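# Move wooden block from bench onto cart floor

## Task

Lift the wooden block from the bench and lay it flat on the cart's floor at the end with the handle, next to the profiles. Keep the drop flap open and undo nothing already achieved. Finish with both grippers released and away from the cart, the robot upright and untilted, and no part of it in contact with anything.

## Robot and tools

Robot: a Rainbow Robotics RB-Y1. It has a two-wheel differential base with two rear casters and cannot drive sideways. It has a folding torso (the leg, with ankle, knee and hip), two 7-joint arms with parallel grippers, and a pan/tilt head. The base is 0.58 m wide and reaches 0.10 m ahead of the wheel axle and 0.57 m behind it. A spin in place sweeps a 0.58 m radius. Each wrist carries a camera case that sticks out sideways and can strike things. Each arm is rated for 3 kg.

Frames, all in metres. The base frame has its origin on the floor midway between the drive wheels, x forward, y left, z up. chest, left_hand and right_hand are printed in this frame. A hand point lies between its finger pads. The fingers point along the hand's -z and close along its x. Printed hand positions can be off, more so at long reach or under load. base_odometry is in the frame the base had at scene start. It counts wheel rotation only, so slip looks like travel. Its heading is in rad, positive to the left.

move: one action plus optional "cameras" (list drawn from head_camera, left_wrist_camera, right_wrist_camera, all; [] gives no images) and "blocking" (true or omitted waits for rest; false returns in about 0.5 s while motion continues). Allowed combinations: base and/or joints, optionally with min_time_s or contact_limits; or target alone or with min_time_s; or contact_limits alone. With no action, move just reports state and images.
- base: a single object {"x_m_s", "turn_rad_s", "for_s"}. These are velocities held for a duration, so the motion is relative to where the robot stands, not a place to reach. x_m_s is forward speed, 0.005 to 0.4 m/s in either sign, or 0. turn_rad_s is left-positive yaw rate, 0.02 to 1.509 rad/s in either sign, or 0. for_s runs 0.1 to 5 s. Omitted velocities are 0. Acceleration is 0.4 m/s² (0.5 rad/s² for turns), so the robot coasts up to 1 s (3.1 s for turns) after for_s. Distance is roughly speed × for_s. If |x| + 0.27|turn| exceeds 0.4, both are scaled down together. The base does not stop on hitting furniture.
- joints: absolute targets keyed by name, in rad, or in m for grippers. Torso: torso_squat_rad 0..1.2 (lowers a level chest), torso_shift_rad -0.3..0.6 (hips forward), torso_pitch_rad -0.2..1.4 (bow forward), torso_yaw_rad -1.5..1.5 (left positive; raise both arms at least 0.2 rad out to the sides first). Combined limits: squat+shift ≤ 1.52; squat−shift+pitch ≤ 1.57; shift+0.5pitch−0.4squat ≤ 0.7; shift+0.3pitch−0.5squat ≤ 0.39. Breaking one leaves the joints off_target. Left arm: shoulder_pitch ±2.356 (negative swings forward/up), shoulder_roll 0..3.141 (outward), shoulder_yaw ±2.094, elbow -2.617..0.01 (negative bends), forearm_roll ±3.141, wrist_pitch -1.57..1.919, hand_roll ±2.705. Right arm: the same, except shoulder_roll runs -3.141..0 (negative is outward). left_gripper_m and right_gripper_m give the pad opening, 0..0.1 m. Head: head_pan_rad ±0.523 (left positive), head_tilt_rad -0.35..1.57 (down positive).
- target: {side "left"/"right", x, y, z, quat_wxyz}. This is an absolute pose for one hand point in the base frame, with x, y, z in m within -3..3 and the quaternion in the printed format. It is solved once into joint angles, so the hand travels on an arc. Split long moves into short steps. It is refused while another move is running.
- min_time_s: 0.1 to 8 s, the minimum duration for arm, head and torso motions.
- contact_limits: gripper current caps in mA, 200 to 672.5, keyed left_gripper_m/right_gripper_m. They persist and start at 672.5. Lower caps grip more softly.

To grasp, command an opening at least 0.005 m narrower than the object; the gripper then reads off_target or done. With shoulder rolls near 0, forward arms can collide; about 0.5 rad of outward roll separates them.

wait: seconds 0 to 10, plus cameras. It returns early once running moves settle. stop: brakes all of your running motions. zoom_image: camera plus region [x0,y0,x1,y1] in pixels, at most 504×504, taken from that camera's latest image. Head images are 896x504; wrist images are 644x364. read_manual: licence texts only. finished_scene: the current scene number; call it only once the goal holds.

Result lines. move says done or the worst status. A hand reports reached (within 10 mm and 2°), short (with the error) or refused (with a reason). off_target means the joint rested away from its target and may still be pushing. contact_stop (torso only), time_out and limit_stop_at_<name> are stops you did not ask for; the group (torso or one whole arm) drops its targets. When such a stop, or a refusal, appears, the remaining move/wait/finished_scene calls in that reply are skipped. "joint command not followed" means the self-collision check withheld an arm. limit_stop_at_own_body_* means the body guard halted a motion; nothing is pushing. Base "done" only means the velocity was sent for the full time. lidar_m lists 12 sectors of 30°, starting ahead and going counter-clockwise, seen at 0.23 m height. motor_effort gives wheel load in %, with the peak in brackets; above about 30 at rest suggests pushing. wheel_motors_off=1 means the wheels shut off for 2 s after stalling. Joint torques, external torques and wrist force/torque readings carry offsets and are not zeroed.

Avoid: arms striking or squeezing each other, including a gripper closing on the other hand's fingers. Also avoid driving the base or torso into furniture, tipping from a heavy or far-forward load or a sharp stop after driving forward, the upper body catching under a table edge, and dropping or flinging the block. Contact torque at a joint's load limit (shoulders 65.8, elbow 33.8, wrist joints 23.5 N m) freezes the robot for 10 s. Motors at 80 °C brake the arm. A loose object may get nudged now and then. Between calls, and while you think, the robot keeps its last command.

Each tool is called after "Emit:" as a command line: name --argument value for each argument, lists and objects as JSON in quotes; but a table of rows of numbers goes row by row, as --pt "numbers of a row", without its own name.

## Session

Emit:
move

Scene clock: 0.00 s.
Joint torques (N m): no reading
External joint torques (N m): no reading
Motor temperatures (°C): left_arm=[31 28 32 36 35 33 38] | right_arm=[34 31 32 30 36 36 34]
Wrist force (N): no reading
Wrist torque (N m): no reading
Wrist force, peak (N): no reading
base_odometry: x=+0.000 y=+0.000 heading=+0.000
lidar_m: 0.65 0.68 1.56 4.82 1.63 1.14 1.08 1.13 1.47 3.50 0.97 0.70
base_status: not commanded
joint_positions: torso_squat_rad=+0.350 torso_shift_rad=+0.000 torso_pitch_rad=+0.000 torso_yaw_rad=+0.000 left_shoulder_pitch_rad=+0.049 left_shoulder_roll_rad=+0.015 left_shoulder_yaw_rad=+0.041 left_elbow_rad=-0.149 left_forearm_roll_rad=+0.010 left_wrist_pitch_rad=-0.019 left_hand_roll_rad=+0.045 left_gripper_m=+0.099 right_shoulder_pitch_rad=-0.033 right_shoulder_roll_rad=-0.038 right_shoulder_yaw_rad=+0.024 right_elbow_rad=-0.125 right_forearm_roll_rad=-0.047 right_wrist_pitch_rad=+0.032 right_hand_roll_rad=-0.022 right_gripper_m=+0.099 head_pan_rad=+0.000 head_tilt_rad=+0.400
joint_status: not commanded
wheel_motors_off: 0
motor_effort: left_wheel=+0 right_wheel=+0
chest: x=-0.2280 y=+0.0001 z=+1.2475 quat_wxyz=(+1.000, +0.000, +0.000, +0.000) (m; base frame)
left_hand: x=-0.1861 y=+0.2354 z=+0.5638 quat_wxyz=(+0.997, +0.009, -0.062, +0.055) (m; base frame)
right_hand: x=-0.1506 y=-0.2464 z=+0.5666 quat_wxyz=(+0.998, -0.015, -0.063, -0.016) (m; base frame)
pictures: head_camera, left_wrist_camera, right_wrist_camera

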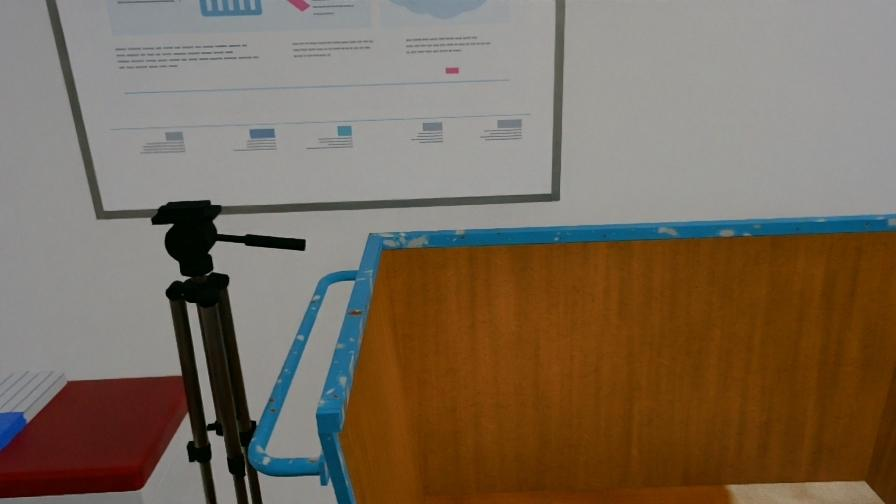

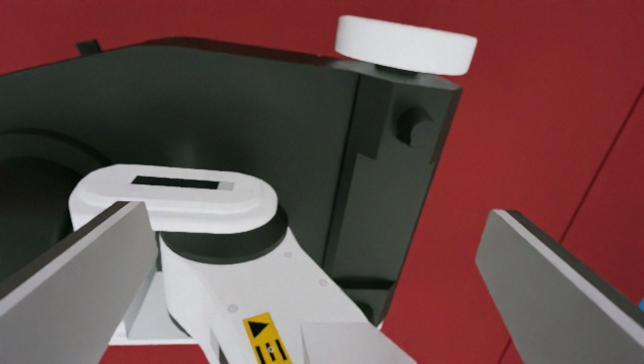

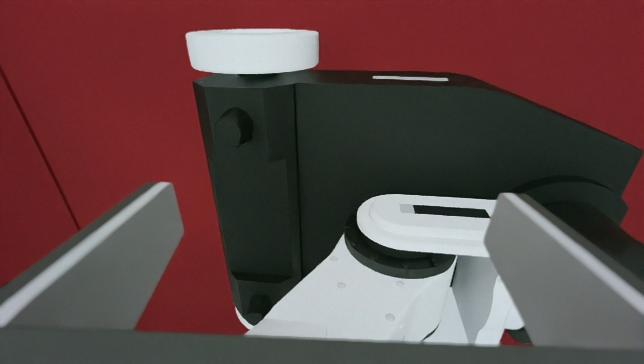

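Emit:
move --joints '{"head_tilt_rad":0.9}' --cameras '["head_camera"]'

Emit:
move --joints '{"head_tilt_rad":0.7,"head_pan_rad":-0.52}' --cameras '["head_camera"]'

Emit:
move --joints '{"head_tilt_rad":0.6,"head_pan_rad":0.52}' --cameras '["head_camera"]'

Scene clock: 2.40 s.
Joint torques (N m): left_arm=[-0.85 -0.3 0.71 0.11 -0.08 -0.59 -0.01] | right_arm=[-2.07 -0.86 -0.57 0.04 0.02 -0.2 0]
External joint torques (N m): left_arm=[-0.22 -0.96 0.67 0.09 -0.08 -0.24 0] | right_arm=[0.18 0.63 -0.52 0.35 -0.02 0.09 0]
Motor temperatures (°C): left_arm=[31 28 32 36 35 33 38] | right_arm=[34 31 32 30 36 36 34]
Wrist force (N): left_arm=[-0.3 1.5 -7.4] | right_arm=[-1.4 0.8 -5.1]
Wrist torque (N m): left_arm=[-0.31 0.06 0.08] | right_arm=[-0.07 -0.01 -0.07]
Wrist force, peak (N): left_arm=[-0.2 1.9 -8.4] | right_arm=[-2.1 1.1 -5.4]
move: done
base_odometry: x=+0.000 y=+0.000 heading=+0.000
lidar_m: 0.64 0.69 1.55 4.83 1.62 1.14 1.07 1.12 1.46 3.51 0.98 0.70
base_status: not commanded
joint_positions: torso_squat_rad=+0.350 torso_shift_rad=+0.000 torso_pitch_rad=+0.000 torso_yaw_rad=+0.000 left_shoulder_pitch_rad=+0.049 left_shoulder_roll_rad=+0.015 left_shoulder_yaw_rad=+0.041 left_elbow_rad=-0.149 left_forearm_roll_rad=+0.010 left_wrist_pitch_rad=-0.019 left_hand_roll_rad=+0.045 left_gripper_m=+0.099 right_shoulder_pitch_rad=-0.033 right_shoulder_roll_rad=-0.038 right_shoulder_yaw_rad=+0.024 right_elbow_rad=-0.125 right_forearm_roll_rad=-0.047 right_wrist_pitch_rad=+0.032 right_hand_roll_rad=-0.022 right_gripper_m=+0.099 head_pan_rad=+0.000 head_tilt_rad=+0.900
joint_status: all done
wheel_motors_off: 0
motor_effort: left_wheel=+0(1) right_wheel=+0(3)
chest: x=-0.2280 y=+0.0001 z=+1.2475 quat_wxyz=(+1.000, +0.000, +0.000, +0.000) (m; base frame)
left_hand: x=-0.1861 y=+0.2354 z=+0.5638 quat_wxyz=(+0.997, +0.009, -0.062, +0.055) (m; base frame)
right_hand: x=-0.1506 y=-0.2464 z=+0.5666 quat_wxyz=(+0.998, -0.015, -0.063, -0.016) (m; base frame)
pictures: head_camera
camera_calibration:
head_camera: T_world_to_cam=[[-0.00752545, -0.999504, -0.0305734, 0.0419166], [-0.746479, 0.0259588, -0.664902, 0.860292], [0.665366, 0.0178187, -0.746305, 1.16253], [0, 0, 0, 1]] pos_world=[-0.131004, -0.00115113, 1.44089]

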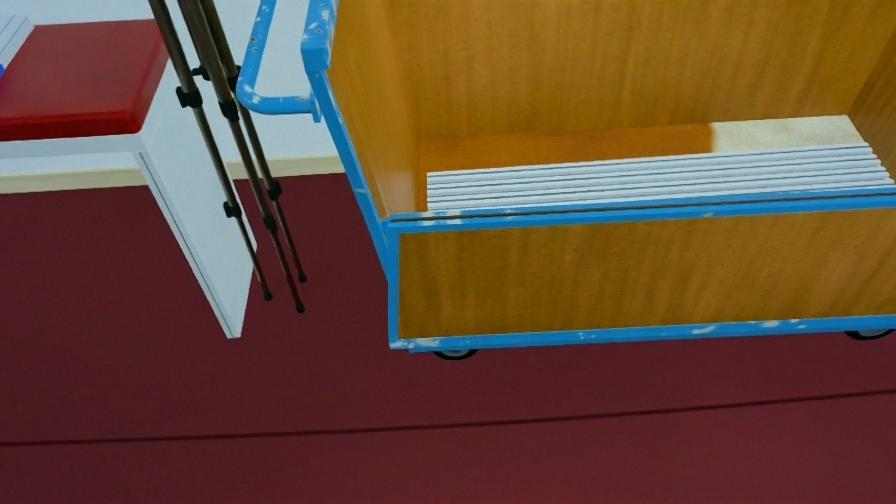

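Scene clock: 3.40 s.
Joint torques (N m): left_arm=[-0.91 -0.23 0.97 -0.05 -0.01 -0.6 -0.12] | right_arm=[-1.9 -0.72 -0.48 -0.15 -0.07 -0.31 -0.09]
External joint torques (N m): left_arm=[-0.28 -0.89 0.93 -0.07 -0.02 -0.24 -0.11] | right_arm=[0.35 0.77 -0.43 0.16 -0.11 -0.01 -0.09]
Motor temperatures (°C): left_arm=[31 28 32 36 35 33 38] | right_arm=[34 31 32 30 36 36 34]
Wrist force (N): left_arm=[0.2 1.9 -7.8] | right_arm=[-1.6 1.5 -5.6]
Wrist torque (N m): left_arm=[-0.39 0.14 0.09] | right_arm=[-0.17 -0.02 -0.09]
Wrist force, peak (N): left_arm=[-0.2 1.4 -8.4] | right_arm=[-1.6 1.5 -5.6]
move: done
base_odometry: x=+0.000 y=+0.000 heading=+0.000
lidar_m: 0.65 0.70 1.56 4.84 1.62 1.14 1.07 1.12 1.47 3.49 0.97 0.70
base_status: not commanded
joint_positions: torso_squat_rad=+0.350 torso_shift_rad=+0.000 torso_pitch_rad=+0.000 torso_yaw_rad=+0.000 left_shoulder_pitch_rad=+0.049 left_shoulder_roll_rad=+0.015 left_shoulder_yaw_rad=+0.041 left_elbow_rad=-0.149 left_forearm_roll_rad=+0.010 left_wrist_pitch_rad=-0.019 left_hand_roll_rad=+0.045 left_gripper_m=+0.099 right_shoulder_pitch_rad=-0.033 right_shoulder_roll_rad=-0.038 right_shoulder_yaw_rad=+0.024 right_elbow_rad=-0.125 right_forearm_roll_rad=-0.047 right_wrist_pitch_rad=+0.032 right_hand_roll_rad=-0.022 right_gripper_m=+0.099 head_pan_rad=-0.520 head_tilt_rad=+0.700
joint_status: all done
wheel_motors_off: 0
motor_effort: left_wheel=+0(1) right_wheel=-1(2)
chest: x=-0.2280 y=+0.0001 z=+1.2475 quat_wxyz=(+1.000, +0.000, +0.000, +0.000) (m; base frame)
left_hand: x=-0.1861 y=+0.2354 z=+0.5638 quat_wxyz=(+0.997, +0.009, -0.062, +0.055) (m; base frame)
right_hand: x=-0.1506 y=-0.2464 z=+0.5666 quat_wxyz=(+0.998, -0.015, -0.063, -0.016) (m; base frame)
pictures: head_camera
camera_calibration:
head_camera: T_world_to_cam=[[-0.497734, -0.866759, -0.031459, -0.057845], [-0.507354, 0.320382, -0.799967, 1.10502], [0.703457, -0.38221, -0.599219, 0.957513], [0, 0, 0, 1]] pos_world=[-0.141724, -0.0381954, 1.45592]

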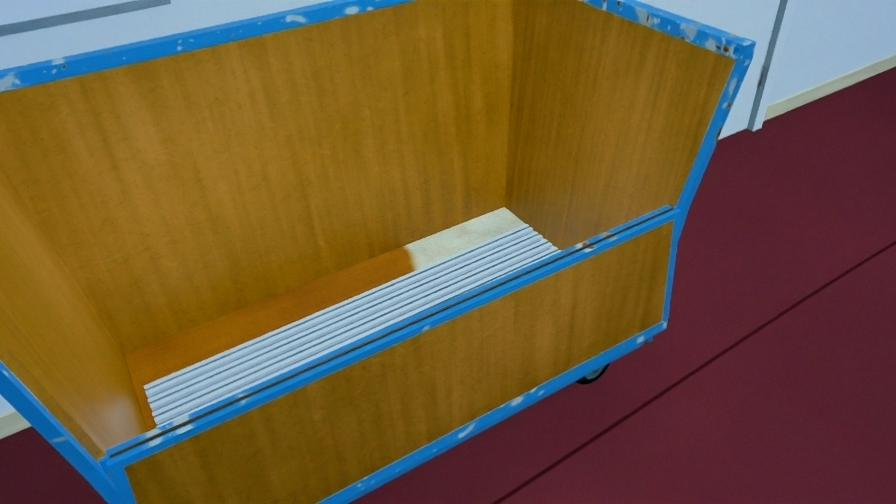

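Scene clock: 4.77 s.
Joint torques (N m): left_arm=[-1.29 -0.09 0.81 0.11 -0.18 -0.61 -0.09] | right_arm=[-1.72 -1.23 -0.73 0.28 -0.06 -0.23 -0.1]
External joint torques (N m): left_arm=[-0.66 -0.75 0.77 0.1 -0.19 -0.26 -0.09] | right_arm=[0.53 0.26 -0.68 0.59 -0.1 0.06 -0.11]
Motor temperatures (°C): left_arm=[31 28 32 36 35 33 38] | right_arm=[34 31 32 30 36 36 34]
Wrist force (N): left_arm=[-0.3 1.6 -7.6] | right_arm=[-1.9 0.3 -5.2]
Wrist torque (N m): left_arm=[-0.36 0.11 0.13] | right_arm=[-0.03 -0.06 -0.10]
Wrist force, peak (N): left_arm=[0.3 1.8 -8.5] | right_arm=[-2.0 1.0 -5.6]
move: done
base_odometry: x=+0.000 y=+0.000 heading=+0.000
lidar_m: 0.65 0.68 1.55 4.83 1.61 1.14 1.07 1.12 1.47 3.51 0.98 0.70
base_status: not commanded
joint_positions: torso_squat_rad=+0.350 torso_shift_rad=+0.000 torso_pitch_rad=+0.000 torso_yaw_rad=+0.000 left_shoulder_pitch_rad=+0.049 left_shoulder_roll_rad=+0.015 left_shoulder_yaw_rad=+0.041 left_elbow_rad=-0.149 left_forearm_roll_rad=+0.010 left_wrist_pitch_rad=-0.019 left_hand_roll_rad=+0.045 left_gripper_m=+0.099 right_shoulder_pitch_rad=-0.033 right_shoulder_roll_rad=-0.038 right_shoulder_yaw_rad=+0.024 right_elbow_rad=-0.125 right_forearm_roll_rad=-0.047 right_wrist_pitch_rad=+0.032 right_hand_roll_rad=-0.022 right_gripper_m=+0.099 head_pan_rad=+0.520 head_tilt_rad=+0.600
joint_status: all done
wheel_motors_off: 0
motor_effort: left_wheel=+1(1) right_wheel=+0(2)
chest: x=-0.2280 y=+0.0001 z=+1.2475 quat_wxyz=(+1.000, +0.000, +0.000, +0.000) (m; base frame)
left_hand: x=-0.1861 y=+0.2354 z=+0.5638 quat_wxyz=(+0.997, +0.009, -0.062, +0.055) (m; base frame)
right_hand: x=-0.1506 y=-0.2464 z=+0.5666 quat_wxyz=(+0.998, -0.015, -0.063, -0.016) (m; base frame)
pictures: head_camera
camera_calibration:
head_camera: T_world_to_cam=[[0.498214, -0.866483, -0.0314471, 0.147286], [-0.46132, -0.234194, -0.855767, 1.19539], [0.734143, 0.440863, -0.516405, 0.843793], [0, 0, 0, 1]] pos_world=[-0.141388, 0.0355768, 1.46335]

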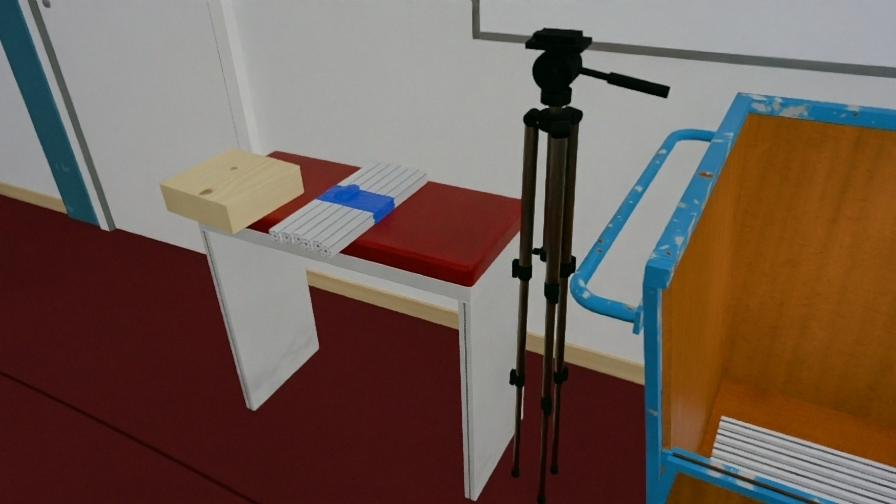

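Emit:
zoom_image --camera "head_camera" --region '[140, 120, 540, 345]'

Emit:
move --base '{"x_m_s":0.2,"for_s":1.25}' --joints '{"torso_squat_rad":0.1,"torso_pitch_rad":0.5,"head_tilt_rad":0.7,"head_pan_rad":0}' --cameras '["head_camera"]'

Scaled by 1.260 from the camera's 896x504 image, which has a finer 1280x720 frame.

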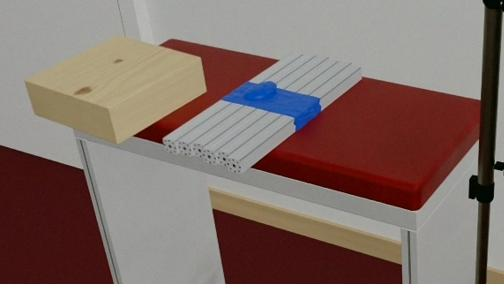

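Scene clock: 31.87 s.
Joint torques (N m): left_arm=[11.33 -0.11 1.19 5.58 -0.09 0.44 0.02] | right_arm=[11.4 -0.9 -0.57 5.4 -0.26 0.8 -0.09]
External joint torques (N m): left_arm=[-1.32 -0.91 1.03 0.39 -0.09 -0.19 0] | right_arm=[0.45 0.28 -0.35 0.79 -0.18 0.15 -0.08]
Motor temperatures (°C): left_arm=[31 28 32 36 35 33 38] | right_arm=[34 31 32 30 36 36 34]
Wrist force (N): left_arm=[2.9 1.0 -7.2] | right_arm=[1.3 1.0 -4.6]
Wrist torque (N m): left_arm=[-0.27 0.29 0.05] | right_arm=[-0.07 0.15 -0.05]
Wrist force, peak (N): left_arm=[2.4 0.9 -8.2] | right_arm=[-1.8 1.2 -5.5]
move: done
base_odometry: x=+0.253 y=+0.000 heading=+0.000
lidar_m: 0.39 0.41 0.83 3.98 2.00 1.41 1.33 1.38 1.82 4.34 0.60 0.42
base_status: done (sent for 1.27 of 1.27 s)
joint_positions: torso_squat_rad=+0.100 torso_shift_rad=+0.000 torso_pitch_rad=+0.500 torso_yaw_rad=+0.000 left_shoulder_pitch_rad=+0.049 left_shoulder_roll_rad=+0.015 left_shoulder_yaw_rad=+0.041 left_elbow_rad=-0.149 left_forearm_roll_rad=+0.010 left_wrist_pitch_rad=-0.019 left_hand_roll_rad=+0.045 left_gripper_m=+0.099 right_shoulder_pitch_rad=-0.033 right_shoulder_roll_rad=-0.038 right_shoulder_yaw_rad=+0.024 right_elbow_rad=-0.125 right_forearm_roll_rad=-0.047 right_wrist_pitch_rad=+0.032 right_hand_roll_rad=-0.022 right_gripper_m=+0.099 head_pan_rad=+0.000 head_tilt_rad=+0.700
joint_status: all done
wheel_motors_off: 0
motor_effort: left_wheel=+0(55) right_wheel=+1(28)
chest: x=-0.0796 y=+0.0001 z=+1.2486 quat_wxyz=(+0.969, +0.000, +0.247, +0.000) (m; base frame)
left_hand: x=-0.3706 y=+0.2354 z=+0.6285 quat_wxyz=(+0.981, +0.022, +0.187, +0.051) (m; base frame)
right_hand: x=-0.3381 y=-0.2464 z=+0.6139 quat_wxyz=(+0.982, -0.019, +0.186, -0.012) (m; base frame)
pictures: head_camera
camera_calibration:
head_camera: T_world_to_cam=[[-0.0162279, -0.999504, -0.0269863, 0.0379363], [-0.909625, 0.0259632, -0.414619, 0.670119], [0.415114, 0.017819, -0.909595, 1.21613], [0, 0, 0, 1]] pos_world=[0.10534, -0.00115111, 1.38505]

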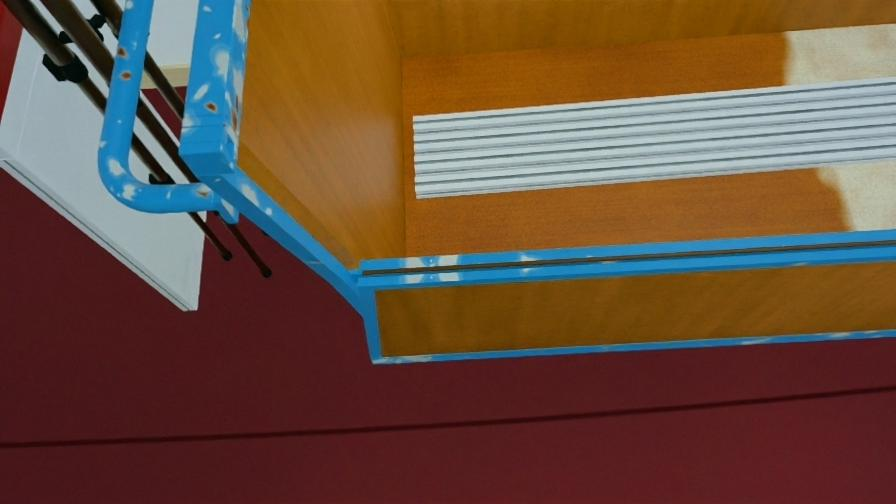

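Emit:
move --joints '{"torso_squat_rad":0.0,"torso_pitch_rad":1.0,"head_tilt_rad":0.5,"head_pan_rad":0}' --cameras '["head_camera"]'

Scene clock: 39.97 s.
Joint torques (N m): left_arm=[20.29 0.05 1.05 9.46 -0.07 1.29 -0.04] | right_arm=[22.04 -0.06 -0.73 9.33 -0.38 1.56 -0.05]
External joint torques (N m): left_arm=[-2.55 -0.69 0.81 0.36 -0.07 -0.18 -0.08] | right_arm=[0.57 0.52 -0.38 0.94 -0.2 0.13 -0.01]
Motor temperatures (°C): left_arm=[31 28 32 36 35 33 38] | right_arm=[34 31 32 30 36 36 34]
Wrist force (N): left_arm=[5.2 0.2 -5.4] | right_arm=[3.9 1.1 -2.7]
Wrist torque (N m): left_arm=[-0.15 0.38 0.02] | right_arm=[-0.06 0.28 -0.05]
Wrist force, peak (N): left_arm=[3.6 0.7 -8.0] | right_arm=[4.0 1.2 -3.7]
move: done
base_odometry: x=+0.253 y=+0.000 heading=+0.000
lidar_m: 0.40 0.41 0.84 3.98 2.01 1.39 1.33 1.38 1.81 4.34 0.60 0.42
base_status: not commanded
joint_positions: torso_squat_rad=+0.000 torso_shift_rad=+0.000 torso_pitch_rad=+1.000 torso_yaw_rad=+0.000 left_shoulder_pitch_rad=+0.049 left_shoulder_roll_rad=+0.015 left_shoulder_yaw_rad=+0.041 left_elbow_rad=-0.149 left_forearm_roll_rad=+0.010 left_wrist_pitch_rad=-0.019 left_hand_roll_rad=+0.045 left_gripper_m=+0.099 right_shoulder_pitch_rad=-0.033 right_shoulder_roll_rad=-0.038 right_shoulder_yaw_rad=+0.024 right_elbow_rad=-0.125 right_forearm_roll_rad=-0.047 right_wrist_pitch_rad=+0.032 right_hand_roll_rad=-0.022 right_gripper_m=+0.099 head_pan_rad=+0.000 head_tilt_rad=+0.500
joint_status: all done
wheel_motors_off: 0
motor_effort: left_wheel=+0(1) right_wheel=-1(3)
chest: x=+0.0324 y=+0.0001 z=+1.1477 quat_wxyz=(+0.878, +0.000, +0.479, +0.000) (m; base frame)
left_hand: x=-0.5203 y=+0.2354 z=+0.7432 quat_wxyz=(+0.904, +0.034, +0.424, +0.044) (m; base frame)
right_hand: x=-0.4987 y=-0.2464 z=+0.7146 quat_wxyz=(+0.906, -0.021, +0.423, -0.007) (m; base frame)
pictures: head_camera
camera_calibration:
head_camera: T_world_to_cam=[[-0.0235759, -0.999502, -0.0209967, 0.0301084], [-0.991531, 0.0260605, -0.127225, 0.419881], [0.127709, 0.0178194, -0.991652, 1.14492], [0, 0, 0, 1]] pos_world=[0.270819, -0.00125083, 1.18942]

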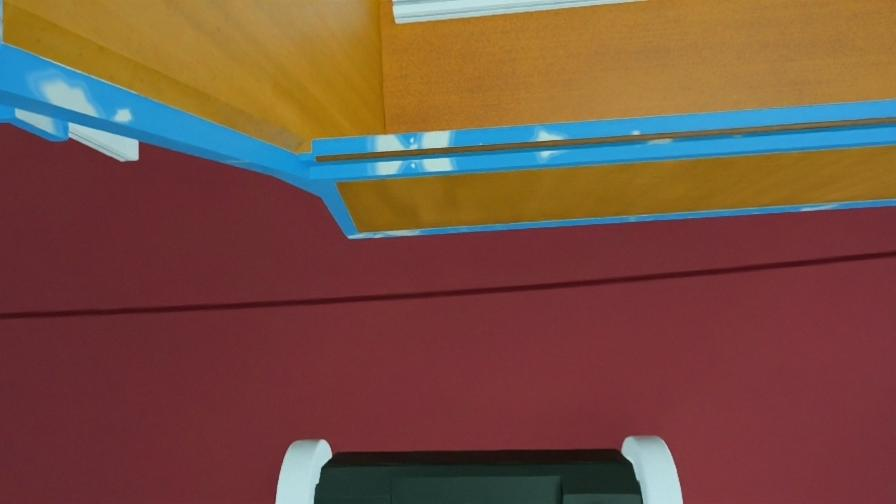

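Emit:
move --base '{"x_m_s":-0.3,"for_s":1.15}' --joints '{"torso_squat_rad":0.2,"torso_pitch_rad":0.0,"head_tilt_rad":0.6}' --cameras '[]'

Emit:
move --base '{"turn_rad_s":0.8,"for_s":1.9635}' --cameras '["head_camera"]'

Scene clock: 59.23 s.
Joint torques (N m): left_arm=[-0.71 0.04 0.95 -0.1 0.01 -0.55 0.13] | right_arm=[-1.65 -0.77 -0.78 0.34 -0.13 -0.19 -0.01]
External joint torques (N m): left_arm=[-0.08 -0.63 0.91 -0.11 0.01 -0.2 0.13] | right_arm=[0.61 0.72 -0.73 0.65 -0.17 0.1 -0.02]
Motor temperatures (°C): left_arm=[31 28 32 36 35 33 38] | right_arm=[35 31 32 31 36 36 34]
Wrist force (N): left_arm=[-0.1 1.3 -7.4] | right_arm=[-1.5 1.1 -4.8]
Wrist torque (N m): left_arm=[-0.28 0.10 0.08] | right_arm=[-0.07 -0.05 -0.09]
Wrist force, peak (N): left_arm=[6.3 0.5 -6.2] | right_arm=[-2.2 1.4 -5.4]
move: done
base_odometry: x=-0.097 y=+0.000 heading=+0.000
lidar_m: 0.75 1.10 1.61 4.83 1.48 1.04 0.98 1.02 1.33 3.22 1.12 0.79
base_status: done (sent for 1.17 of 1.17 s)
joint_positions: torso_squat_rad=+0.200 torso_shift_rad=+0.000 torso_pitch_rad=+0.000 torso_yaw_rad=+0.000 left_shoulder_pitch_rad=+0.049 left_shoulder_roll_rad=+0.015 left_shoulder_yaw_rad=+0.041 left_elbow_rad=-0.149 left_forearm_roll_rad=+0.010 left_wrist_pitch_rad=-0.019 left_hand_roll_rad=+0.045 left_gripper_m=+0.099 right_shoulder_pitch_rad=-0.033 right_shoulder_roll_rad=-0.038 right_shoulder_yaw_rad=+0.024 right_elbow_rad=-0.125 right_forearm_roll_rad=-0.047 right_wrist_pitch_rad=+0.032 right_hand_roll_rad=-0.022 right_gripper_m=+0.099 head_pan_rad=+0.000 head_tilt_rad=+0.600
joint_status: all done
wheel_motors_off: 0
motor_effort: left_wheel=+1(32) right_wheel=+0(28)
chest: x=-0.2280 y=+0.0001 z=+1.2760 quat_wxyz=(+1.000, +0.000, +0.000, +0.000) (m; base frame)
left_hand: x=-0.1862 y=+0.2354 z=+0.5923 quat_wxyz=(+0.997, +0.009, -0.062, +0.055) (m; base frame)
right_hand: x=-0.1505 y=-0.2464 z=+0.5951 quat_wxyz=(+0.998, -0.015, -0.063, -0.016) (m; base frame)
pictures: none
No camera images: "cameras" was empty.

Scene clock: 63.13 s.
Joint torques (N m): left_arm=[-0.47 -0.33 0.79 0.12 0.05 -0.56 0.03] | right_arm=[-1.82 -0.99 -0.86 0.29 -0.09 -0.09 -0.02]
External joint torques (N m): left_arm=[0.16 -1 0.75 0.11 0.04 -0.21 0.03] | right_arm=[0.44 0.5 -0.82 0.6 -0.13 0.2 -0.02]
Motor temperatures (°C): left_arm=[31 28 32 36 35 33 38] | right_arm=[35 31 32 31 36 36 34]
Wrist force (N): left_arm=[-0.2 0.9 -7.3] | right_arm=[-1.8 1.1 -5.3]
Wrist torque (N m): left_arm=[-0.23 0.12 0.07] | right_arm=[-0.08 -0.05 -0.08]
Wrist force, peak (N): left_arm=[0.0 1.9 -8.3] | right_arm=[-2.3 1.0 -5.4]
move: done
base_odometry: x=-0.097 y=+0.000 heading=+1.573
lidar_m: 4.55 1.45 1.03 0.97 1.00 1.34 3.31 1.15 0.80 0.77 1.11 1.61
base_status: done (sent for 1.97 of 1.97 s)
joint_positions: torso_squat_rad=+0.200 torso_shift_rad=+0.000 torso_pitch_rad=+0.000 torso_yaw_rad=+0.000 left_shoulder_pitch_rad=+0.049 left_shoulder_roll_rad=+0.015 left_shoulder_yaw_rad=+0.041 left_elbow_rad=-0.149 left_forearm_roll_rad=+0.010 left_wrist_pitch_rad=-0.019 left_hand_roll_rad=+0.045 left_gripper_m=+0.099 right_shoulder_pitch_rad=-0.033 right_shoulder_roll_rad=-0.038 right_shoulder_yaw_rad=+0.024 right_elbow_rad=-0.125 right_forearm_roll_rad=-0.047 right_wrist_pitch_rad=+0.032 right_hand_roll_rad=-0.022 right_gripper_m=+0.099 head_pan_rad=+0.000 head_tilt_rad=+0.600
joint_status: not commanded
wheel_motors_off: 0
motor_effort: left_wheel=+6(45) right_wheel=+21(54)
chest: x=-0.2280 y=+0.0001 z=+1.2760 quat_wxyz=(+1.000, +0.000, +0.000, +0.000) (m; base frame)
left_hand: x=-0.1861 y=+0.2354 z=+0.5923 quat_wxyz=(+0.997, +0.009, -0.062, +0.055) (m; base frame)
right_hand: x=-0.1505 y=-0.2464 z=+0.5951 quat_wxyz=(+0.998, -0.015, -0.063, -0.016) (m; base frame)
pictures: head_camera
camera_calibration:
head_camera: T_world_to_cam=[[0.00184585, -0.999504, -0.031436, 0.0458916], [-0.516616, 0.025963, -0.855823, 1.20839], [0.856215, 0.0178201, -0.516312, 0.883641], [0, 0, 0, 1]] pos_world=[-0.132398, -0.00125112, 1.49185]

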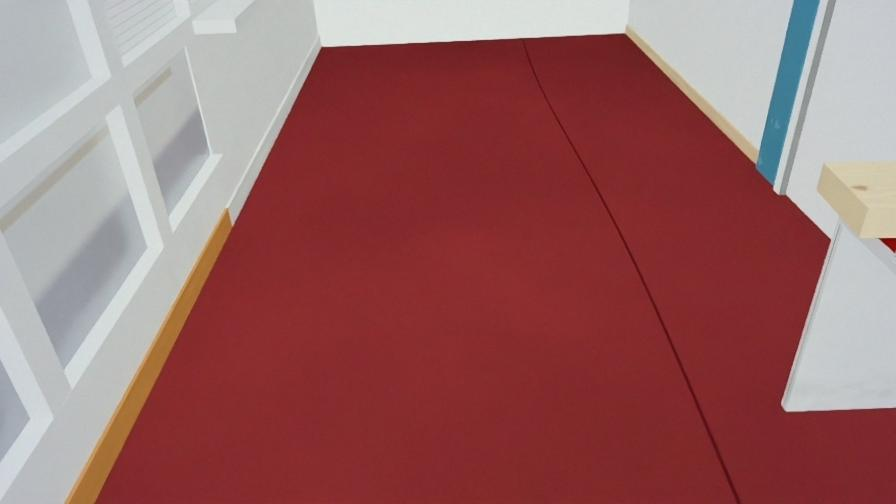

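Emit:
move --base '{"x_m_s":0.3,"for_s":3.95}' --cameras '[]'

Emit:
move --base '{"turn_rad_s":-0.8,"for_s":1.9635}' --joints '{"head_tilt_rad":0.7}' --cameras '["head_camera"]'

Scene clock: 70.03 s.
Joint torques (N m): left_arm=[-0.33 -0.29 0.75 0.08 -0.1 -0.53 -0.01] | right_arm=[-2.17 -0.68 -0.51 0.17 -0.1 -0.11 -0.1]
External joint torques (N m): left_arm=[0.3 -0.95 0.7 0.07 -0.11 -0.18 -0.01] | right_arm=[0.09 0.81 -0.46 0.48 -0.14 0.19 -0.1]
Motor temperatures (°C): left_arm=[31 28 32 36 35 33 38] | right_arm=[35 31 32 31 36 36 34]
Wrist force (N): left_arm=[-0.4 1.7 -7.1] | right_arm=[-1.6 1.3 -4.6]
Wrist torque (N m): left_arm=[-0.32 0.11 0.08] | right_arm=[-0.09 -0.04 -0.08]
Wrist force, peak (N): left_arm=[-0.2 1.9 -8.4] | right_arm=[-2.1 1.2 -5.5]
move: done
base_odometry: x=-0.100 y=+1.190 heading=+1.575
lidar_m: 4.43 1.54 1.08 1.02 1.06 1.39 3.49 1.29 1.11 0.93 1.57 2.07
base_status: done (sent for 3.97 of 3.97 s)
joint_positions: torso_squat_rad=+0.200 torso_shift_rad=+0.000 torso_pitch_rad=+0.000 torso_yaw_rad=+0.000 left_shoulder_pitch_rad=+0.049 left_shoulder_roll_rad=+0.015 left_shoulder_yaw_rad=+0.041 left_elbow_rad=-0.149 left_forearm_roll_rad=+0.010 left_wrist_pitch_rad=-0.019 left_hand_roll_rad=+0.045 left_gripper_m=+0.099 right_shoulder_pitch_rad=-0.033 right_shoulder_roll_rad=-0.038 right_shoulder_yaw_rad=+0.024 right_elbow_rad=-0.125 right_forearm_roll_rad=-0.047 right_wrist_pitch_rad=+0.032 right_hand_roll_rad=-0.022 right_gripper_m=+0.099 head_pan_rad=+0.000 head_tilt_rad=+0.600
joint_status: not commanded
wheel_motors_off: 0
motor_effort: left_wheel=+21(48) right_wheel=-20(49)
chest: x=-0.2280 y=+0.0001 z=+1.2760 quat_wxyz=(+1.000, +0.000, +0.000, +0.000) (m; base frame)
left_hand: x=-0.1861 y=+0.2354 z=+0.5923 quat_wxyz=(+0.997, +0.009, -0.062, +0.055) (m; base frame)
right_hand: x=-0.1505 y=-0.2464 z=+0.5951 quat_wxyz=(+0.998, -0.015, -0.063, -0.016) (m; base frame)
pictures: none
No camera images: "cameras" was empty.

Scene clock: 73.93 s.
Joint torques (N m): left_arm=[-0.97 -0.37 1.11 0.07 -0.07 -0.61 -0.07] | right_arm=[-2.24 -0.92 -0.88 0.16 -0.1 -0.23 0]
External joint torques (N m): left_arm=[-0.34 -1.03 1.07 0.06 -0.07 -0.26 -0.06] | right_arm=[0.02 0.57 -0.83 0.47 -0.14 0.06 -0.01]
Motor temperatures (°C): left_arm=[31 28 32 36 35 33 38] | right_arm=[35 30 32 31 36 36 34]
Wrist force (N): left_arm=[-0.1 0.8 -7.8] | right_arm=[-2.0 1.2 -5.1]
Wrist torque (N m): left_arm=[-0.24 0.15 0.12] | right_arm=[-0.12 -0.11 -0.10]
Wrist force, peak (N): left_arm=[-0.1 1.4 -8.4] | right_arm=[-1.2 1.0 -5.6]
move: done
base_odometry: x=-0.100 y=+1.190 heading=+0.002
lidar_m: 0.92 1.57 2.06 4.44 1.56 1.09 1.02 1.06 1.41 3.38 1.26 1.09
base_status: done (sent for 1.97 of 1.97 s)
joint_positions: torso_squat_rad=+0.200 torso_shift_rad=+0.000 torso_pitch_rad=+0.000 torso_yaw_rad=+0.000 left_shoulder_pitch_rad=+0.049 left_shoulder_roll_rad=+0.015 left_shoulder_yaw_rad=+0.041 left_elbow_rad=-0.149 left_forearm_roll_rad=+0.010 left_wrist_pitch_rad=-0.019 left_hand_roll_rad=+0.045 left_gripper_m=+0.099 right_shoulder_pitch_rad=-0.033 right_shoulder_roll_rad=-0.038 right_shoulder_yaw_rad=+0.024 right_elbow_rad=-0.125 right_forearm_roll_rad=-0.047 right_wrist_pitch_rad=+0.032 right_hand_roll_rad=-0.022 right_gripper_m=+0.099 head_pan_rad=+0.000 head_tilt_rad=+0.700
joint_status: all done
wheel_motors_off: 0
motor_effort: left_wheel=+22(45) right_wheel=+3(52)
chest: x=-0.2280 y=+0.0001 z=+1.2760 quat_wxyz=(+1.000, +0.000, +0.000, +0.000) (m; base frame)
left_hand: x=-0.1861 y=+0.2354 z=+0.5923 quat_wxyz=(+0.997, +0.009, -0.062, +0.055) (m; base frame)
right_hand: x=-0.1505 y=-0.2464 z=+0.5951 quat_wxyz=(+0.998, -0.015, -0.063, -0.016) (m; base frame)
pictures: head_camera
camera_calibration:
head_camera: T_world_to_cam=[[-0.00130483, -0.999504, -0.0314619, 0.0452811], [-0.59956, 0.0259618, -0.799908, 1.10883], [0.800329, 0.0178195, -0.599297, 0.994558], [0, 0, 0, 1]] pos_world=[-0.131105, -0.00125112, 1.48442]

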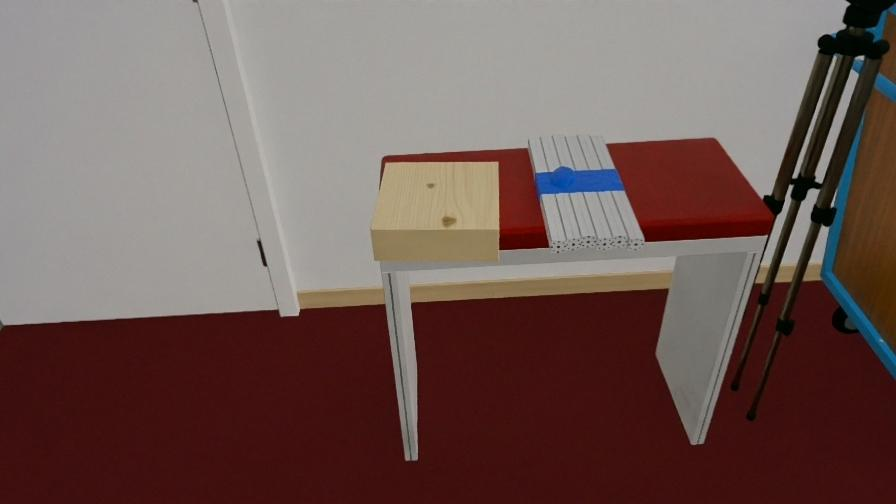

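Emit:
move --base '{"x_m_s":0.25,"for_s":2.0}' --cameras '[]'

Emit:
move --joints '{"torso_squat_rad":0.2,"torso_shift_rad":0.15,"torso_pitch_rad":0.5,"head_tilt_rad":0.4}' --cameras '["head_camera"]'

Emit:
move --joints '{"head_tilt_rad":0.7}' --cameras '["head_camera"]'

Scene clock: 82.83 s.
Joint torques (N m): left_arm=[-0.12 -0.28 0.74 -0.03 -0.03 -0.6 -0.13] | right_arm=[-1.97 -1.06 -0.74 0.1 -0.2 -0.16 -0.01]
External joint torques (N m): left_arm=[0.51 -0.94 0.69 -0.05 -0.03 -0.25 -0.13] | right_arm=[0.28 0.43 -0.69 0.41 -0.24 0.13 -0.01]
Motor temperatures (°C): left_arm=[31 28 32 36 35 33 38] | right_arm=[35 30 32 31 36 36 34]
Wrist force (N): left_arm=[-0.2 1.6 -7.3] | right_arm=[-2.1 1.2 -5.1]
Wrist torque (N m): left_arm=[-0.35 0.09 0.05] | right_arm=[-0.12 -0.11 -0.12]
Wrist force, peak (N): left_arm=[0.0 1.2 -8.8] | right_arm=[-2.0 1.2 -5.4]
move: done
base_odometry: x=+0.400 y=+1.190 heading=+0.001
lidar_m: 0.66 0.44 1.36 3.38 2.30 1.61 1.52 1.59 2.08 1.09 0.72 0.77
base_status: done (sent for 2 of 2 s)
joint_positions: torso_squat_rad=+0.200 torso_shift_rad=+0.000 torso_pitch_rad=+0.000 torso_yaw_rad=+0.000 left_shoulder_pitch_rad=+0.049 left_shoulder_roll_rad=+0.015 left_shoulder_yaw_rad=+0.041 left_elbow_rad=-0.149 left_forearm_roll_rad=+0.010 left_wrist_pitch_rad=-0.019 left_hand_roll_rad=+0.045 left_gripper_m=+0.099 right_shoulder_pitch_rad=-0.033 right_shoulder_roll_rad=-0.038 right_shoulder_yaw_rad=+0.024 right_elbow_rad=-0.125 right_forearm_roll_rad=-0.047 right_wrist_pitch_rad=+0.032 right_hand_roll_rad=-0.022 right_gripper_m=+0.099 head_pan_rad=+0.000 head_tilt_rad=+0.700
joint_status: not commanded
wheel_motors_off: 0
motor_effort: left_wheel=-11(49) right_wheel=+14(49)
chest: x=-0.2279 y=+0.0001 z=+1.2760 quat_wxyz=(+1.000, +0.000, +0.000, +0.000) (m; base frame)
left_hand: x=-0.1860 y=+0.2354 z=+0.5923 quat_wxyz=(+0.997, +0.009, -0.062, +0.055) (m; base frame)
right_hand: x=-0.1505 y=-0.2464 z=+0.5951 quat_wxyz=(+0.998, -0.015, -0.062, -0.016) (m; base frame)
pictures: none
No camera images: "cameras" was empty.

Scene clock: 85.33 s.
Joint torques (N m): left_arm=[10.89 -0.13 0.82 5.5 -0.01 0.36 -0.02] | right_arm=[11.26 -0.64 -0.84 5.49 -0.29 0.69 -0.01]
External joint torques (N m): left_arm=[-1.78 -0.93 0.66 0.3 -0.01 -0.27 -0.04] | right_arm=[0.3 0.53 -0.61 0.88 -0.21 0.05 0.01]
Motor temperatures (°C): left_arm=[31 28 32 36 35 33 38] | right_arm=[35 30 32 31 36 36 34]
Wrist force (N): left_arm=[3.9 1.1 -6.8] | right_arm=[1.3 1.0 -4.7]
Wrist torque (N m): left_arm=[-0.29 0.42 0.01] | right_arm=[-0.06 0.11 -0.08]
Wrist force, peak (N): left_arm=[2.4 0.6 -8.2] | right_arm=[-1.9 0.5 -5.4]
move: done
base_odometry: x=+0.400 y=+1.190 heading=+0.001
lidar_m: 0.65 0.43 1.37 3.39 2.30 1.61 1.52 1.58 2.07 1.07 0.72 0.77
base_status: not commanded
joint_positions: torso_squat_rad=+0.200 torso_shift_rad=+0.150 torso_pitch_rad=+0.500 torso_yaw_rad=+0.000 left_shoulder_pitch_rad=+0.049 left_shoulder_roll_rad=+0.015 left_shoulder_yaw_rad=+0.041 left_elbow_rad=-0.149 left_forearm_roll_rad=+0.010 left_wrist_pitch_rad=-0.019 left_hand_roll_rad=+0.045 left_gripper_m=+0.099 right_shoulder_pitch_rad=-0.033 right_shoulder_roll_rad=-0.038 right_shoulder_yaw_rad=+0.024 right_elbow_rad=-0.125 right_forearm_roll_rad=-0.047 right_wrist_pitch_rad=+0.032 right_hand_roll_rad=-0.022 right_gripper_m=+0.099 head_pan_rad=+0.000 head_tilt_rad=+0.400
joint_status: all done
wheel_motors_off: 0
motor_effort: left_wheel=-10(11) right_wheel=+8(15)
chest: x=+0.0229 y=+0.0001 z=+1.2304 quat_wxyz=(+0.969, +0.000, +0.247, +0.000) (m; base frame)
left_hand: x=-0.2682 y=+0.2354 z=+0.6104 quat_wxyz=(+0.981, +0.022, +0.187, +0.051) (m; base frame)
right_hand: x=-0.2356 y=-0.2464 z=+0.5957 quat_wxyz=(+0.982, -0.019, +0.186, -0.012) (m; base frame)
pictures: head_camera
camera_calibration:
head_camera: T_world_to_cam=[[-0.00760457, -0.999502, -0.0306417, 0.042926], [-0.74648, 0.0260632, -0.664897, 1.08259], [0.665365, 0.0178171, -0.746306, 0.894634], [0, 0, 0, 1]] pos_world=[0.213196, -0.00125081, 1.38879]

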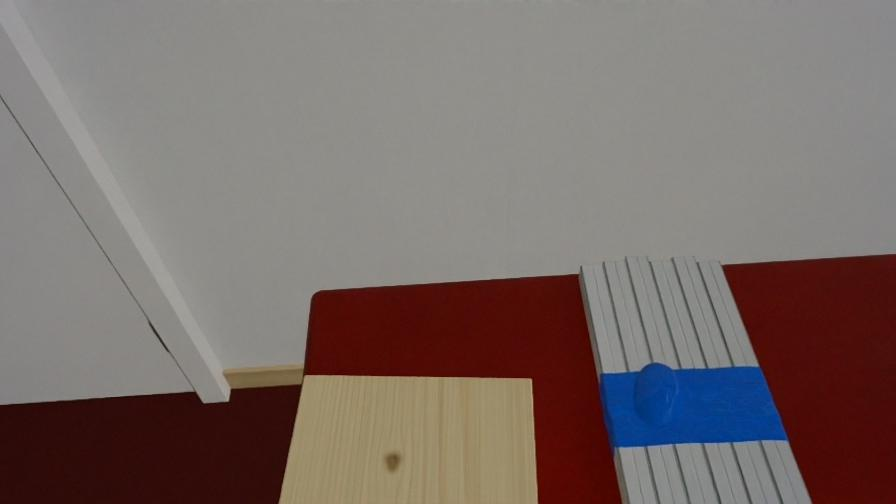

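Scene clock: 86.17 s.
Joint torques (N m): left_arm=[10.94 0.02 0.79 5.5 -0.03 0.4 0.08] | right_arm=[11.57 -0.58 -1.15 5.5 -0.25 0.7 -0.11]
External joint torques (N m): left_arm=[-1.73 -0.78 0.63 0.3 -0.03 -0.23 0.06] | right_arm=[0.61 0.6 -0.93 0.89 -0.17 0.06 -0.09]
Motor temperatures (°C): left_arm=[31 28 32 36 35 33 38] | right_arm=[35 30 32 31 36 36 34]
Wrist force (N): left_arm=[2.9 0.9 -7.2] | right_arm=[1.3 1.0 -4.3]
Wrist torque (N m): left_arm=[-0.28 0.27 0.01] | right_arm=[-0.10 0.10 -0.09]
Wrist force, peak (N): left_arm=[3.4 0.8 -8.0] | right_arm=[2.0 1.1 -4.9]
move: done
base_odometry: x=+0.400 y=+1.190 heading=+0.001
lidar_m: 0.65 0.44 1.36 3.39 2.30 1.60 1.52 1.58 2.09 1.07 0.72 0.77
base_status: not commanded
joint_positions: torso_squat_rad=+0.200 torso_shift_rad=+0.150 torso_pitch_rad=+0.500 torso_yaw_rad=+0.000 left_shoulder_pitch_rad=+0.049 left_shoulder_roll_rad=+0.015 left_shoulder_yaw_rad=+0.041 left_elbow_rad=-0.149 left_forearm_roll_rad=+0.010 left_wrist_pitch_rad=-0.019 left_hand_roll_rad=+0.045 left_gripper_m=+0.099 right_shoulder_pitch_rad=-0.033 right_shoulder_roll_rad=-0.038 right_shoulder_yaw_rad=+0.024 right_elbow_rad=-0.125 right_forearm_roll_rad=-0.047 right_wrist_pitch_rad=+0.032 right_hand_roll_rad=-0.022 right_gripper_m=+0.099 head_pan_rad=+0.000 head_tilt_rad=+0.700
joint_status: all done
wheel_motors_off: 0
motor_effort: left_wheel=-10(11) right_wheel=+9(11)
chest: x=+0.0229 y=+0.0001 z=+1.2304 quat_wxyz=(+0.969, +0.000, +0.247, +0.000) (m; base frame)
left_hand: x=-0.2682 y=+0.2354 z=+0.6104 quat_wxyz=(+0.981, +0.022, +0.187, +0.051) (m; base frame)
right_hand: x=-0.2356 y=-0.2464 z=+0.5957 quat_wxyz=(+0.982, -0.019, +0.186, -0.012) (m; base frame)
pictures: head_camera
camera_calibration:
head_camera: T_world_to_cam=[[-0.0163194, -0.999502, -0.0270263, 0.0390826], [-0.909624, 0.026063, -0.414615, 0.755806], [0.415113, 0.0178175, -0.909596, 1.15703], [0, 0, 0, 1]] pos_world=[0.207839, -0.00125081, 1.36685]

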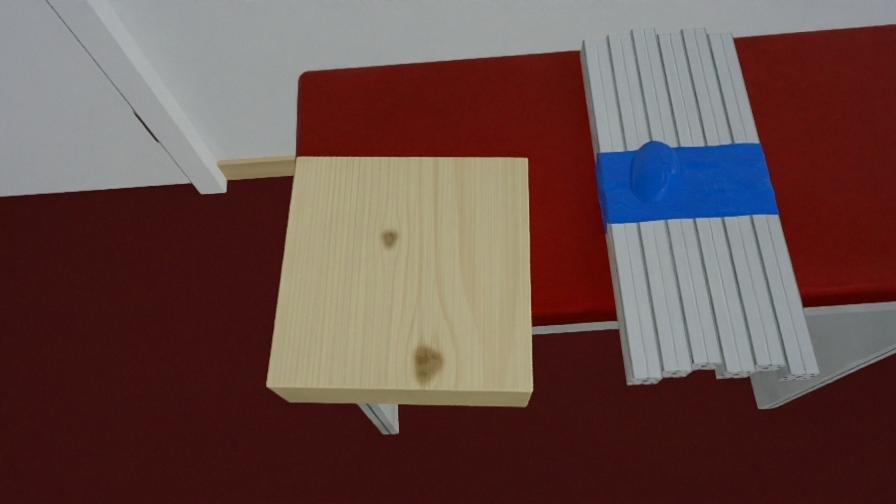

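Emit:
move --base '{"x_m_s":-0.25,"for_s":2.0}' --cameras '[]'

Emit:
move --joints '{"left_shoulder_pitch_rad":-0.3,"left_shoulder_roll_rad":0.25,"left_elbow_rad":-1.3,"right_shoulder_pitch_rad":-0.3,"right_shoulder_roll_rad":-0.25,"right_elbow_rad":-1.3,"left_gripper_m":0,"right_gripper_m":0,"left_hand_roll_rad":1.57,"right_hand_roll_rad":-1.57,"torso_squat_rad":0.8,"torso_shift_rad":0.23,"torso_pitch_rad":1.0}' --min_time_s 3 --cameras '["head_camera"]'

Emit:
move --target '{"side":"left","x":0.39,"y":0.19,"z":0.5,"quat_wxyz":[0.7071,0,0,0.7071]}' --min_time_s 3 --cameras '[]'

Emit:
move --target '{"side":"right","x":0.39,"y":-0.1,"z":0.5,"quat_wxyz":[0.7071,0,0,-0.7071]}' --min_time_s 3 --cameras '["head_camera"]'

Scene clock: 105.73 s.
Joint torques (N m): left_arm=[10.83 -0.4 0.9 5.51 -0.01 0.43 0.01] | right_arm=[11.83 -0.62 -0.49 5.48 -0.29 0.71 -0.06]
External joint torques (N m): left_arm=[-1.83 -1.2 0.74 0.32 -0.01 -0.2 -0.01] | right_arm=[0.88 0.56 -0.27 0.88 -0.21 0.07 -0.04]
Motor temperatures (°C): left_arm=[31 28 32 36 35 33 38] | right_arm=[35 30 32 31 36 36 34]
Wrist force (N): left_arm=[3.2 1.2 -6.9] | right_arm=[1.3 0.8 -4.7]
Wrist torque (N m): left_arm=[-0.30 0.33 0.08] | right_arm=[-0.02 0.10 -0.08]
Wrist force, peak (N): left_arm=[3.4 0.4 -8.2] | right_arm=[1.2 0.6 -5.4]
move: done
base_odometry: x=-0.100 y=+1.190 heading=+0.000
lidar_m: 0.93 1.57 2.05 4.42 1.55 1.10 1.02 1.06 1.41 3.35 1.27 1.09
base_status: done (sent for 2 of 2 s)
joint_positions: torso_squat_rad=+0.200 torso_shift_rad=+0.150 torso_pitch_rad=+0.500 torso_yaw_rad=+0.000 left_shoulder_pitch_rad=+0.049 left_shoulder_roll_rad=+0.015 left_shoulder_yaw_rad=+0.041 left_elbow_rad=-0.149 left_forearm_roll_rad=+0.010 left_wrist_pitch_rad=-0.019 left_hand_roll_rad=+0.045 left_gripper_m=+0.099 right_shoulder_pitch_rad=-0.033 right_shoulder_roll_rad=-0.038 right_shoulder_yaw_rad=+0.024 right_elbow_rad=-0.125 right_forearm_roll_rad=-0.047 right_wrist_pitch_rad=+0.032 right_hand_roll_rad=-0.022 right_gripper_m=+0.099 head_pan_rad=+0.000 head_tilt_rad=+0.700
joint_status: not commanded
wheel_motors_off: 0
motor_effort: left_wheel=-11(28) right_wheel=+12(37)
chest: x=+0.0228 y=+0.0001 z=+1.2304 quat_wxyz=(+0.969, +0.000, +0.247, +0.000) (m; base frame)
left_hand: x=-0.2683 y=+0.2354 z=+0.6104 quat_wxyz=(+0.981, +0.022, +0.187, +0.051) (m; base frame)
right_hand: x=-0.2356 y=-0.2464 z=+0.5957 quat_wxyz=(+0.982, -0.019, +0.186, -0.012) (m; base frame)
pictures: none
No camera images: "cameras" was empty.

Scene clock: 109.03 s.
Joint torques (N m): left_arm=[5.43 2.14 2.4 -5.3 0 -1.42 0.15] | right_arm=[6.56 -3.1 -1.72 -4.9 0.09 -0.95 -0.04]
External joint torques (N m): left_arm=[-0.6 -0.77 0.73 -0.42 -0.04 -0.26 0.17] | right_arm=[0.18 -0.54 -0.42 -0.49 -0.02 0.04 -0.05]
Motor temperatures (°C): left_arm=[31 28 32 36 35 33 38] | right_arm=[35 30 32 31 36 36 34]
Wrist force (N): left_arm=[-0.4 4.7 -6.6] | right_arm=[-1.6 -2.1 -4.4]
Wrist torque (N m): left_arm=[-0.46 0.08 0.14] | right_arm=[0.04 -0.04 -0.08]
Wrist force, peak (N): left_arm=[-0.4 5.0 -7.5] | right_arm=[-1.9 0.6 -5.3]
move: done
base_odometry: x=-0.100 y=+1.190 heading=+0.000
lidar_m: 0.93 1.56 2.06 4.43 1.54 1.08 1.02 1.07 1.39 3.36 1.27 1.11
base_status: not commanded
joint_positions: torso_squat_rad=+0.800 torso_shift_rad=+0.230 torso_pitch_rad=+1.000 torso_yaw_rad=+0.000 left_shoulder_pitch_rad=-0.300 left_shoulder_roll_rad=+0.250 left_shoulder_yaw_rad=+0.041 left_elbow_rad=-1.300 left_forearm_roll_rad=+0.010 left_wrist_pitch_rad=-0.019 left_hand_roll_rad=+1.570 left_gripper_m=+0.000 right_shoulder_pitch_rad=-0.300 right_shoulder_roll_rad=-0.250 right_shoulder_yaw_rad=+0.024 right_elbow_rad=-1.300 right_forearm_roll_rad=-0.047 right_wrist_pitch_rad=+0.032 right_hand_roll_rad=-1.570 right_gripper_m=+0.000 head_pan_rad=+0.000 head_tilt_rad=+0.700
joint_status: all done
wheel_motors_off: 0
motor_effort: left_wheel=-5(11) right_wheel=+4(16)
chest: x=+0.1435 y=+0.0000 z=+0.9227 quat_wxyz=(+0.878, +0.000, +0.479, +0.000) (m; base frame)
left_hand: x=+0.3166 y=+0.2900 z=+0.3232 quat_wxyz=(+0.748, -0.189, -0.239, +0.590) (m; base frame)
right_hand: x=+0.3000 y=-0.2616 z=+0.3131 quat_wxyz=(+0.753, +0.190, -0.198, -0.598) (m; base frame)
pictures: head_camera
camera_calibration:
head_camera: T_world_to_cam=[[-0.0272711, -0.999502, -0.015906, 0.024046], [-0.997081, 0.026063, 0.0717675, 0.301691], [-0.0713172, 0.0178167, -0.997295, 0.97784], [0, 0, 0, 1]] pos_world=[0.371203, -0.00125081, 0.953925]

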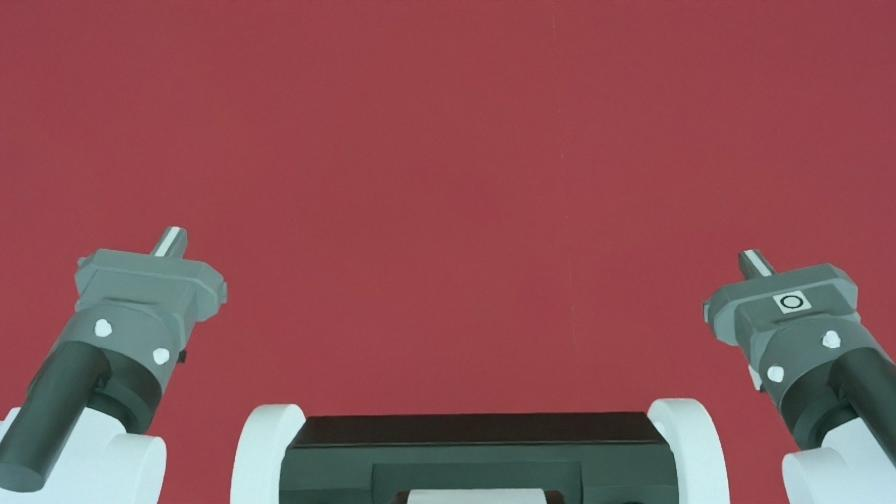

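Scene clock: 112.37 s.
Joint torques (N m): left_arm=[-3.31 -1.19 1.54 -9.21 -0.25 -0.09 0.26] | right_arm=[6.67 -3.07 -2.03 -4.66 0.01 -0.91 -0.2]
External joint torques (N m): left_arm=[0.05 -1.42 1.54 -0.36 -0.31 -0.05 0.26] | right_arm=[0.3 -0.51 -0.73 -0.25 -0.11 0.08 -0.2]
Motor temperatures (°C): left_arm=[31 28 32 36 35 33 38] | right_arm=[35 30 32 31 36 36 34]
Wrist force (N): left_arm=[1.0 1.0 -7.4] | right_arm=[-1.2 -1.7 -3.5]
Wrist torque (N m): left_arm=[-0.28 0.17 0.07] | right_arm=[0.00 -0.01 -0.06]
Wrist force, peak (N): left_arm=[0.4 2.9 -8.5] | right_arm=[-1.7 -2.2 -4.5]
move: done
base_odometry: x=-0.100 y=+1.190 heading=+0.000
lidar_m: 0.92 1.57 2.05 4.42 1.54 1.08 1.01 1.07 1.40 3.35 1.28 1.10
base_status: not commanded
joint_positions: torso_squat_rad=+0.800 torso_shift_rad=+0.230 torso_pitch_rad=+0.999 torso_yaw_rad=+0.000 left_shoulder_pitch_rad=-0.638 left_shoulder_roll_rad=+0.124 left_shoulder_yaw_rad=+0.053 left_elbow_rad=-2.201 left_forearm_roll_rad=-0.003 left_wrist_pitch_rad=+1.817 left_hand_roll_rad=+1.732 left_gripper_m=+0.000 right_shoulder_pitch_rad=-0.300 right_shoulder_roll_rad=-0.250 right_shoulder_yaw_rad=+0.024 right_elbow_rad=-1.300 right_forearm_roll_rad=-0.047 right_wrist_pitch_rad=+0.032 right_hand_roll_rad=-1.570 right_gripper_m=+0.000 head_pan_rad=+0.000 head_tilt_rad=+0.700
joint_status: all done
wheel_motors_off: 0
motor_effort: left_wheel=-5(6) right_wheel=+4(7)
chest: x=+0.1435 y=+0.0000 z=+0.9227 quat_wxyz=(+0.878, +0.000, +0.479, +0.000) (m; base frame)
left_hand: x=+0.3900 y=+0.1900 z=+0.5004 quat_wxyz=(+0.707, +0.000, +0.000, +0.707) (m; base frame)
left_hand_status: reached (checked arc, planned for 3.0 s): 0 mm and 0.1 deg off.
right_hand: x=+0.3000 y=-0.2615 z=+0.3131 quat_wxyz=(+0.753, +0.191, -0.198, -0.598) (m; base frame)
pictures: none
No camera images: "cameras" was empty.

Scene clock: 115.70 s.
Joint torques (N m): left_arm=[-3.16 -0.92 1.36 -9.13 -0.23 -0.04 0.23] | right_arm=[-5.95 5.24 2.52 -9.21 0.33 -0.02 -0.23]
External joint torques (N m): left_arm=[0.2 -1.15 1.36 -0.28 -0.29 0 0.23] | right_arm=[-1.52 1.85 0.78 -1.13 0.15 -0.02 -0.23]
Motor temperatures (°C): left_arm=[31 28 32 36 35 33 38] | right_arm=[35 30 32 31 36 36 34]
Wrist force (N): left_arm=[0.6 0.7 -7.8] | right_arm=[-1.3 1.2 -4.8]
Wrist torque (N m): left_arm=[-0.17 0.13 0.10] | right_arm=[-0.12 0.00 -0.07]
Wrist force, peak (N): left_arm=[0.5 1.2 -9.0] | right_arm=[-1.6 1.1 -5.4]
move: done
base_odometry: x=-0.100 y=+1.190 heading=+0.000
lidar_m: 0.92 1.58 2.06 4.43 1.55 1.08 1.02 1.06 1.40 3.36 1.27 1.10
base_status: not commanded
joint_positions: torso_squat_rad=+0.800 torso_shift_rad=+0.230 torso_pitch_rad=+0.999 torso_yaw_rad=+0.000 left_shoulder_pitch_rad=-0.638 left_shoulder_roll_rad=+0.124 left_shoulder_yaw_rad=+0.054 left_elbow_rad=-2.201 left_forearm_roll_rad=-0.003 left_wrist_pitch_rad=+1.817 left_hand_roll_rad=+1.732 left_gripper_m=+0.000 right_shoulder_pitch_rad=-0.719 right_shoulder_roll_rad=+0.000 right_shoulder_yaw_rad=+0.181 right_elbow_rad=-2.099 right_forearm_roll_rad=+0.205 right_wrist_pitch_rad=+1.818 right_hand_roll_rad=-1.888 right_gripper_m=+0.000 head_pan_rad=+0.000 head_tilt_rad=+0.700
joint_status: all done
wheel_motors_off: 0
motor_effort: left_wheel=-5(6) right_wheel=+4(7)
chest: x=+0.1435 y=+0.0001 z=+0.9227 quat_wxyz=(+0.878, +0.000, +0.479, +0.000) (m; base frame)
left_hand: x=+0.3900 y=+0.1900 z=+0.5004 quat_wxyz=(+0.707, +0.000, +0.000, +0.707) (m; base frame)
right_hand: x=+0.3899 y=-0.1003 z=+0.5000 quat_wxyz=(+0.707, +0.000, +0.000, -0.707) (m; base frame)
right_hand_status: reached (checked arc, planned for 3.0 s): 0 mm and 0.0 deg off.
pictures: head_camera
camera_calibration:
head_camera: T_world_to_cam=[[-0.0272659, -0.999502, -0.0159122, 0.0240516], [-0.997095, 0.0260609, 0.0715687, 0.301879], [-0.0711183, 0.0178173, -0.997309, 0.977879], [0, 0, 0, 1]] pos_world=[0.371203, -0.00125082, 0.954025]

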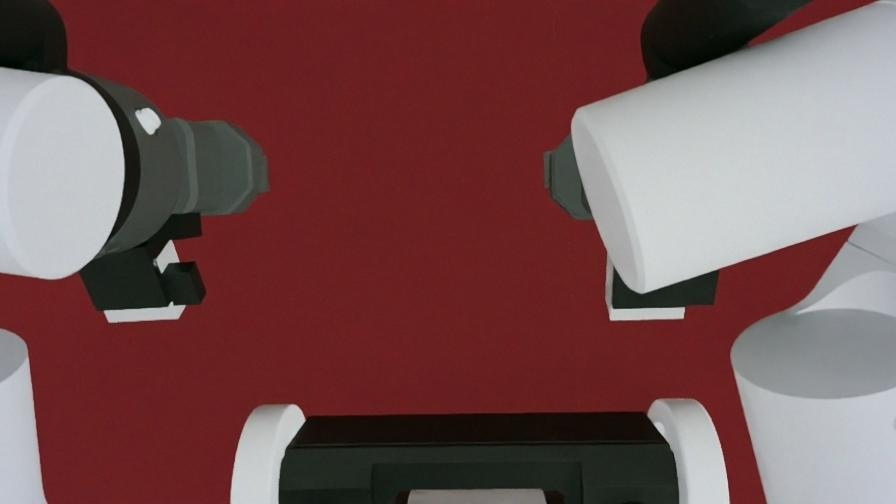

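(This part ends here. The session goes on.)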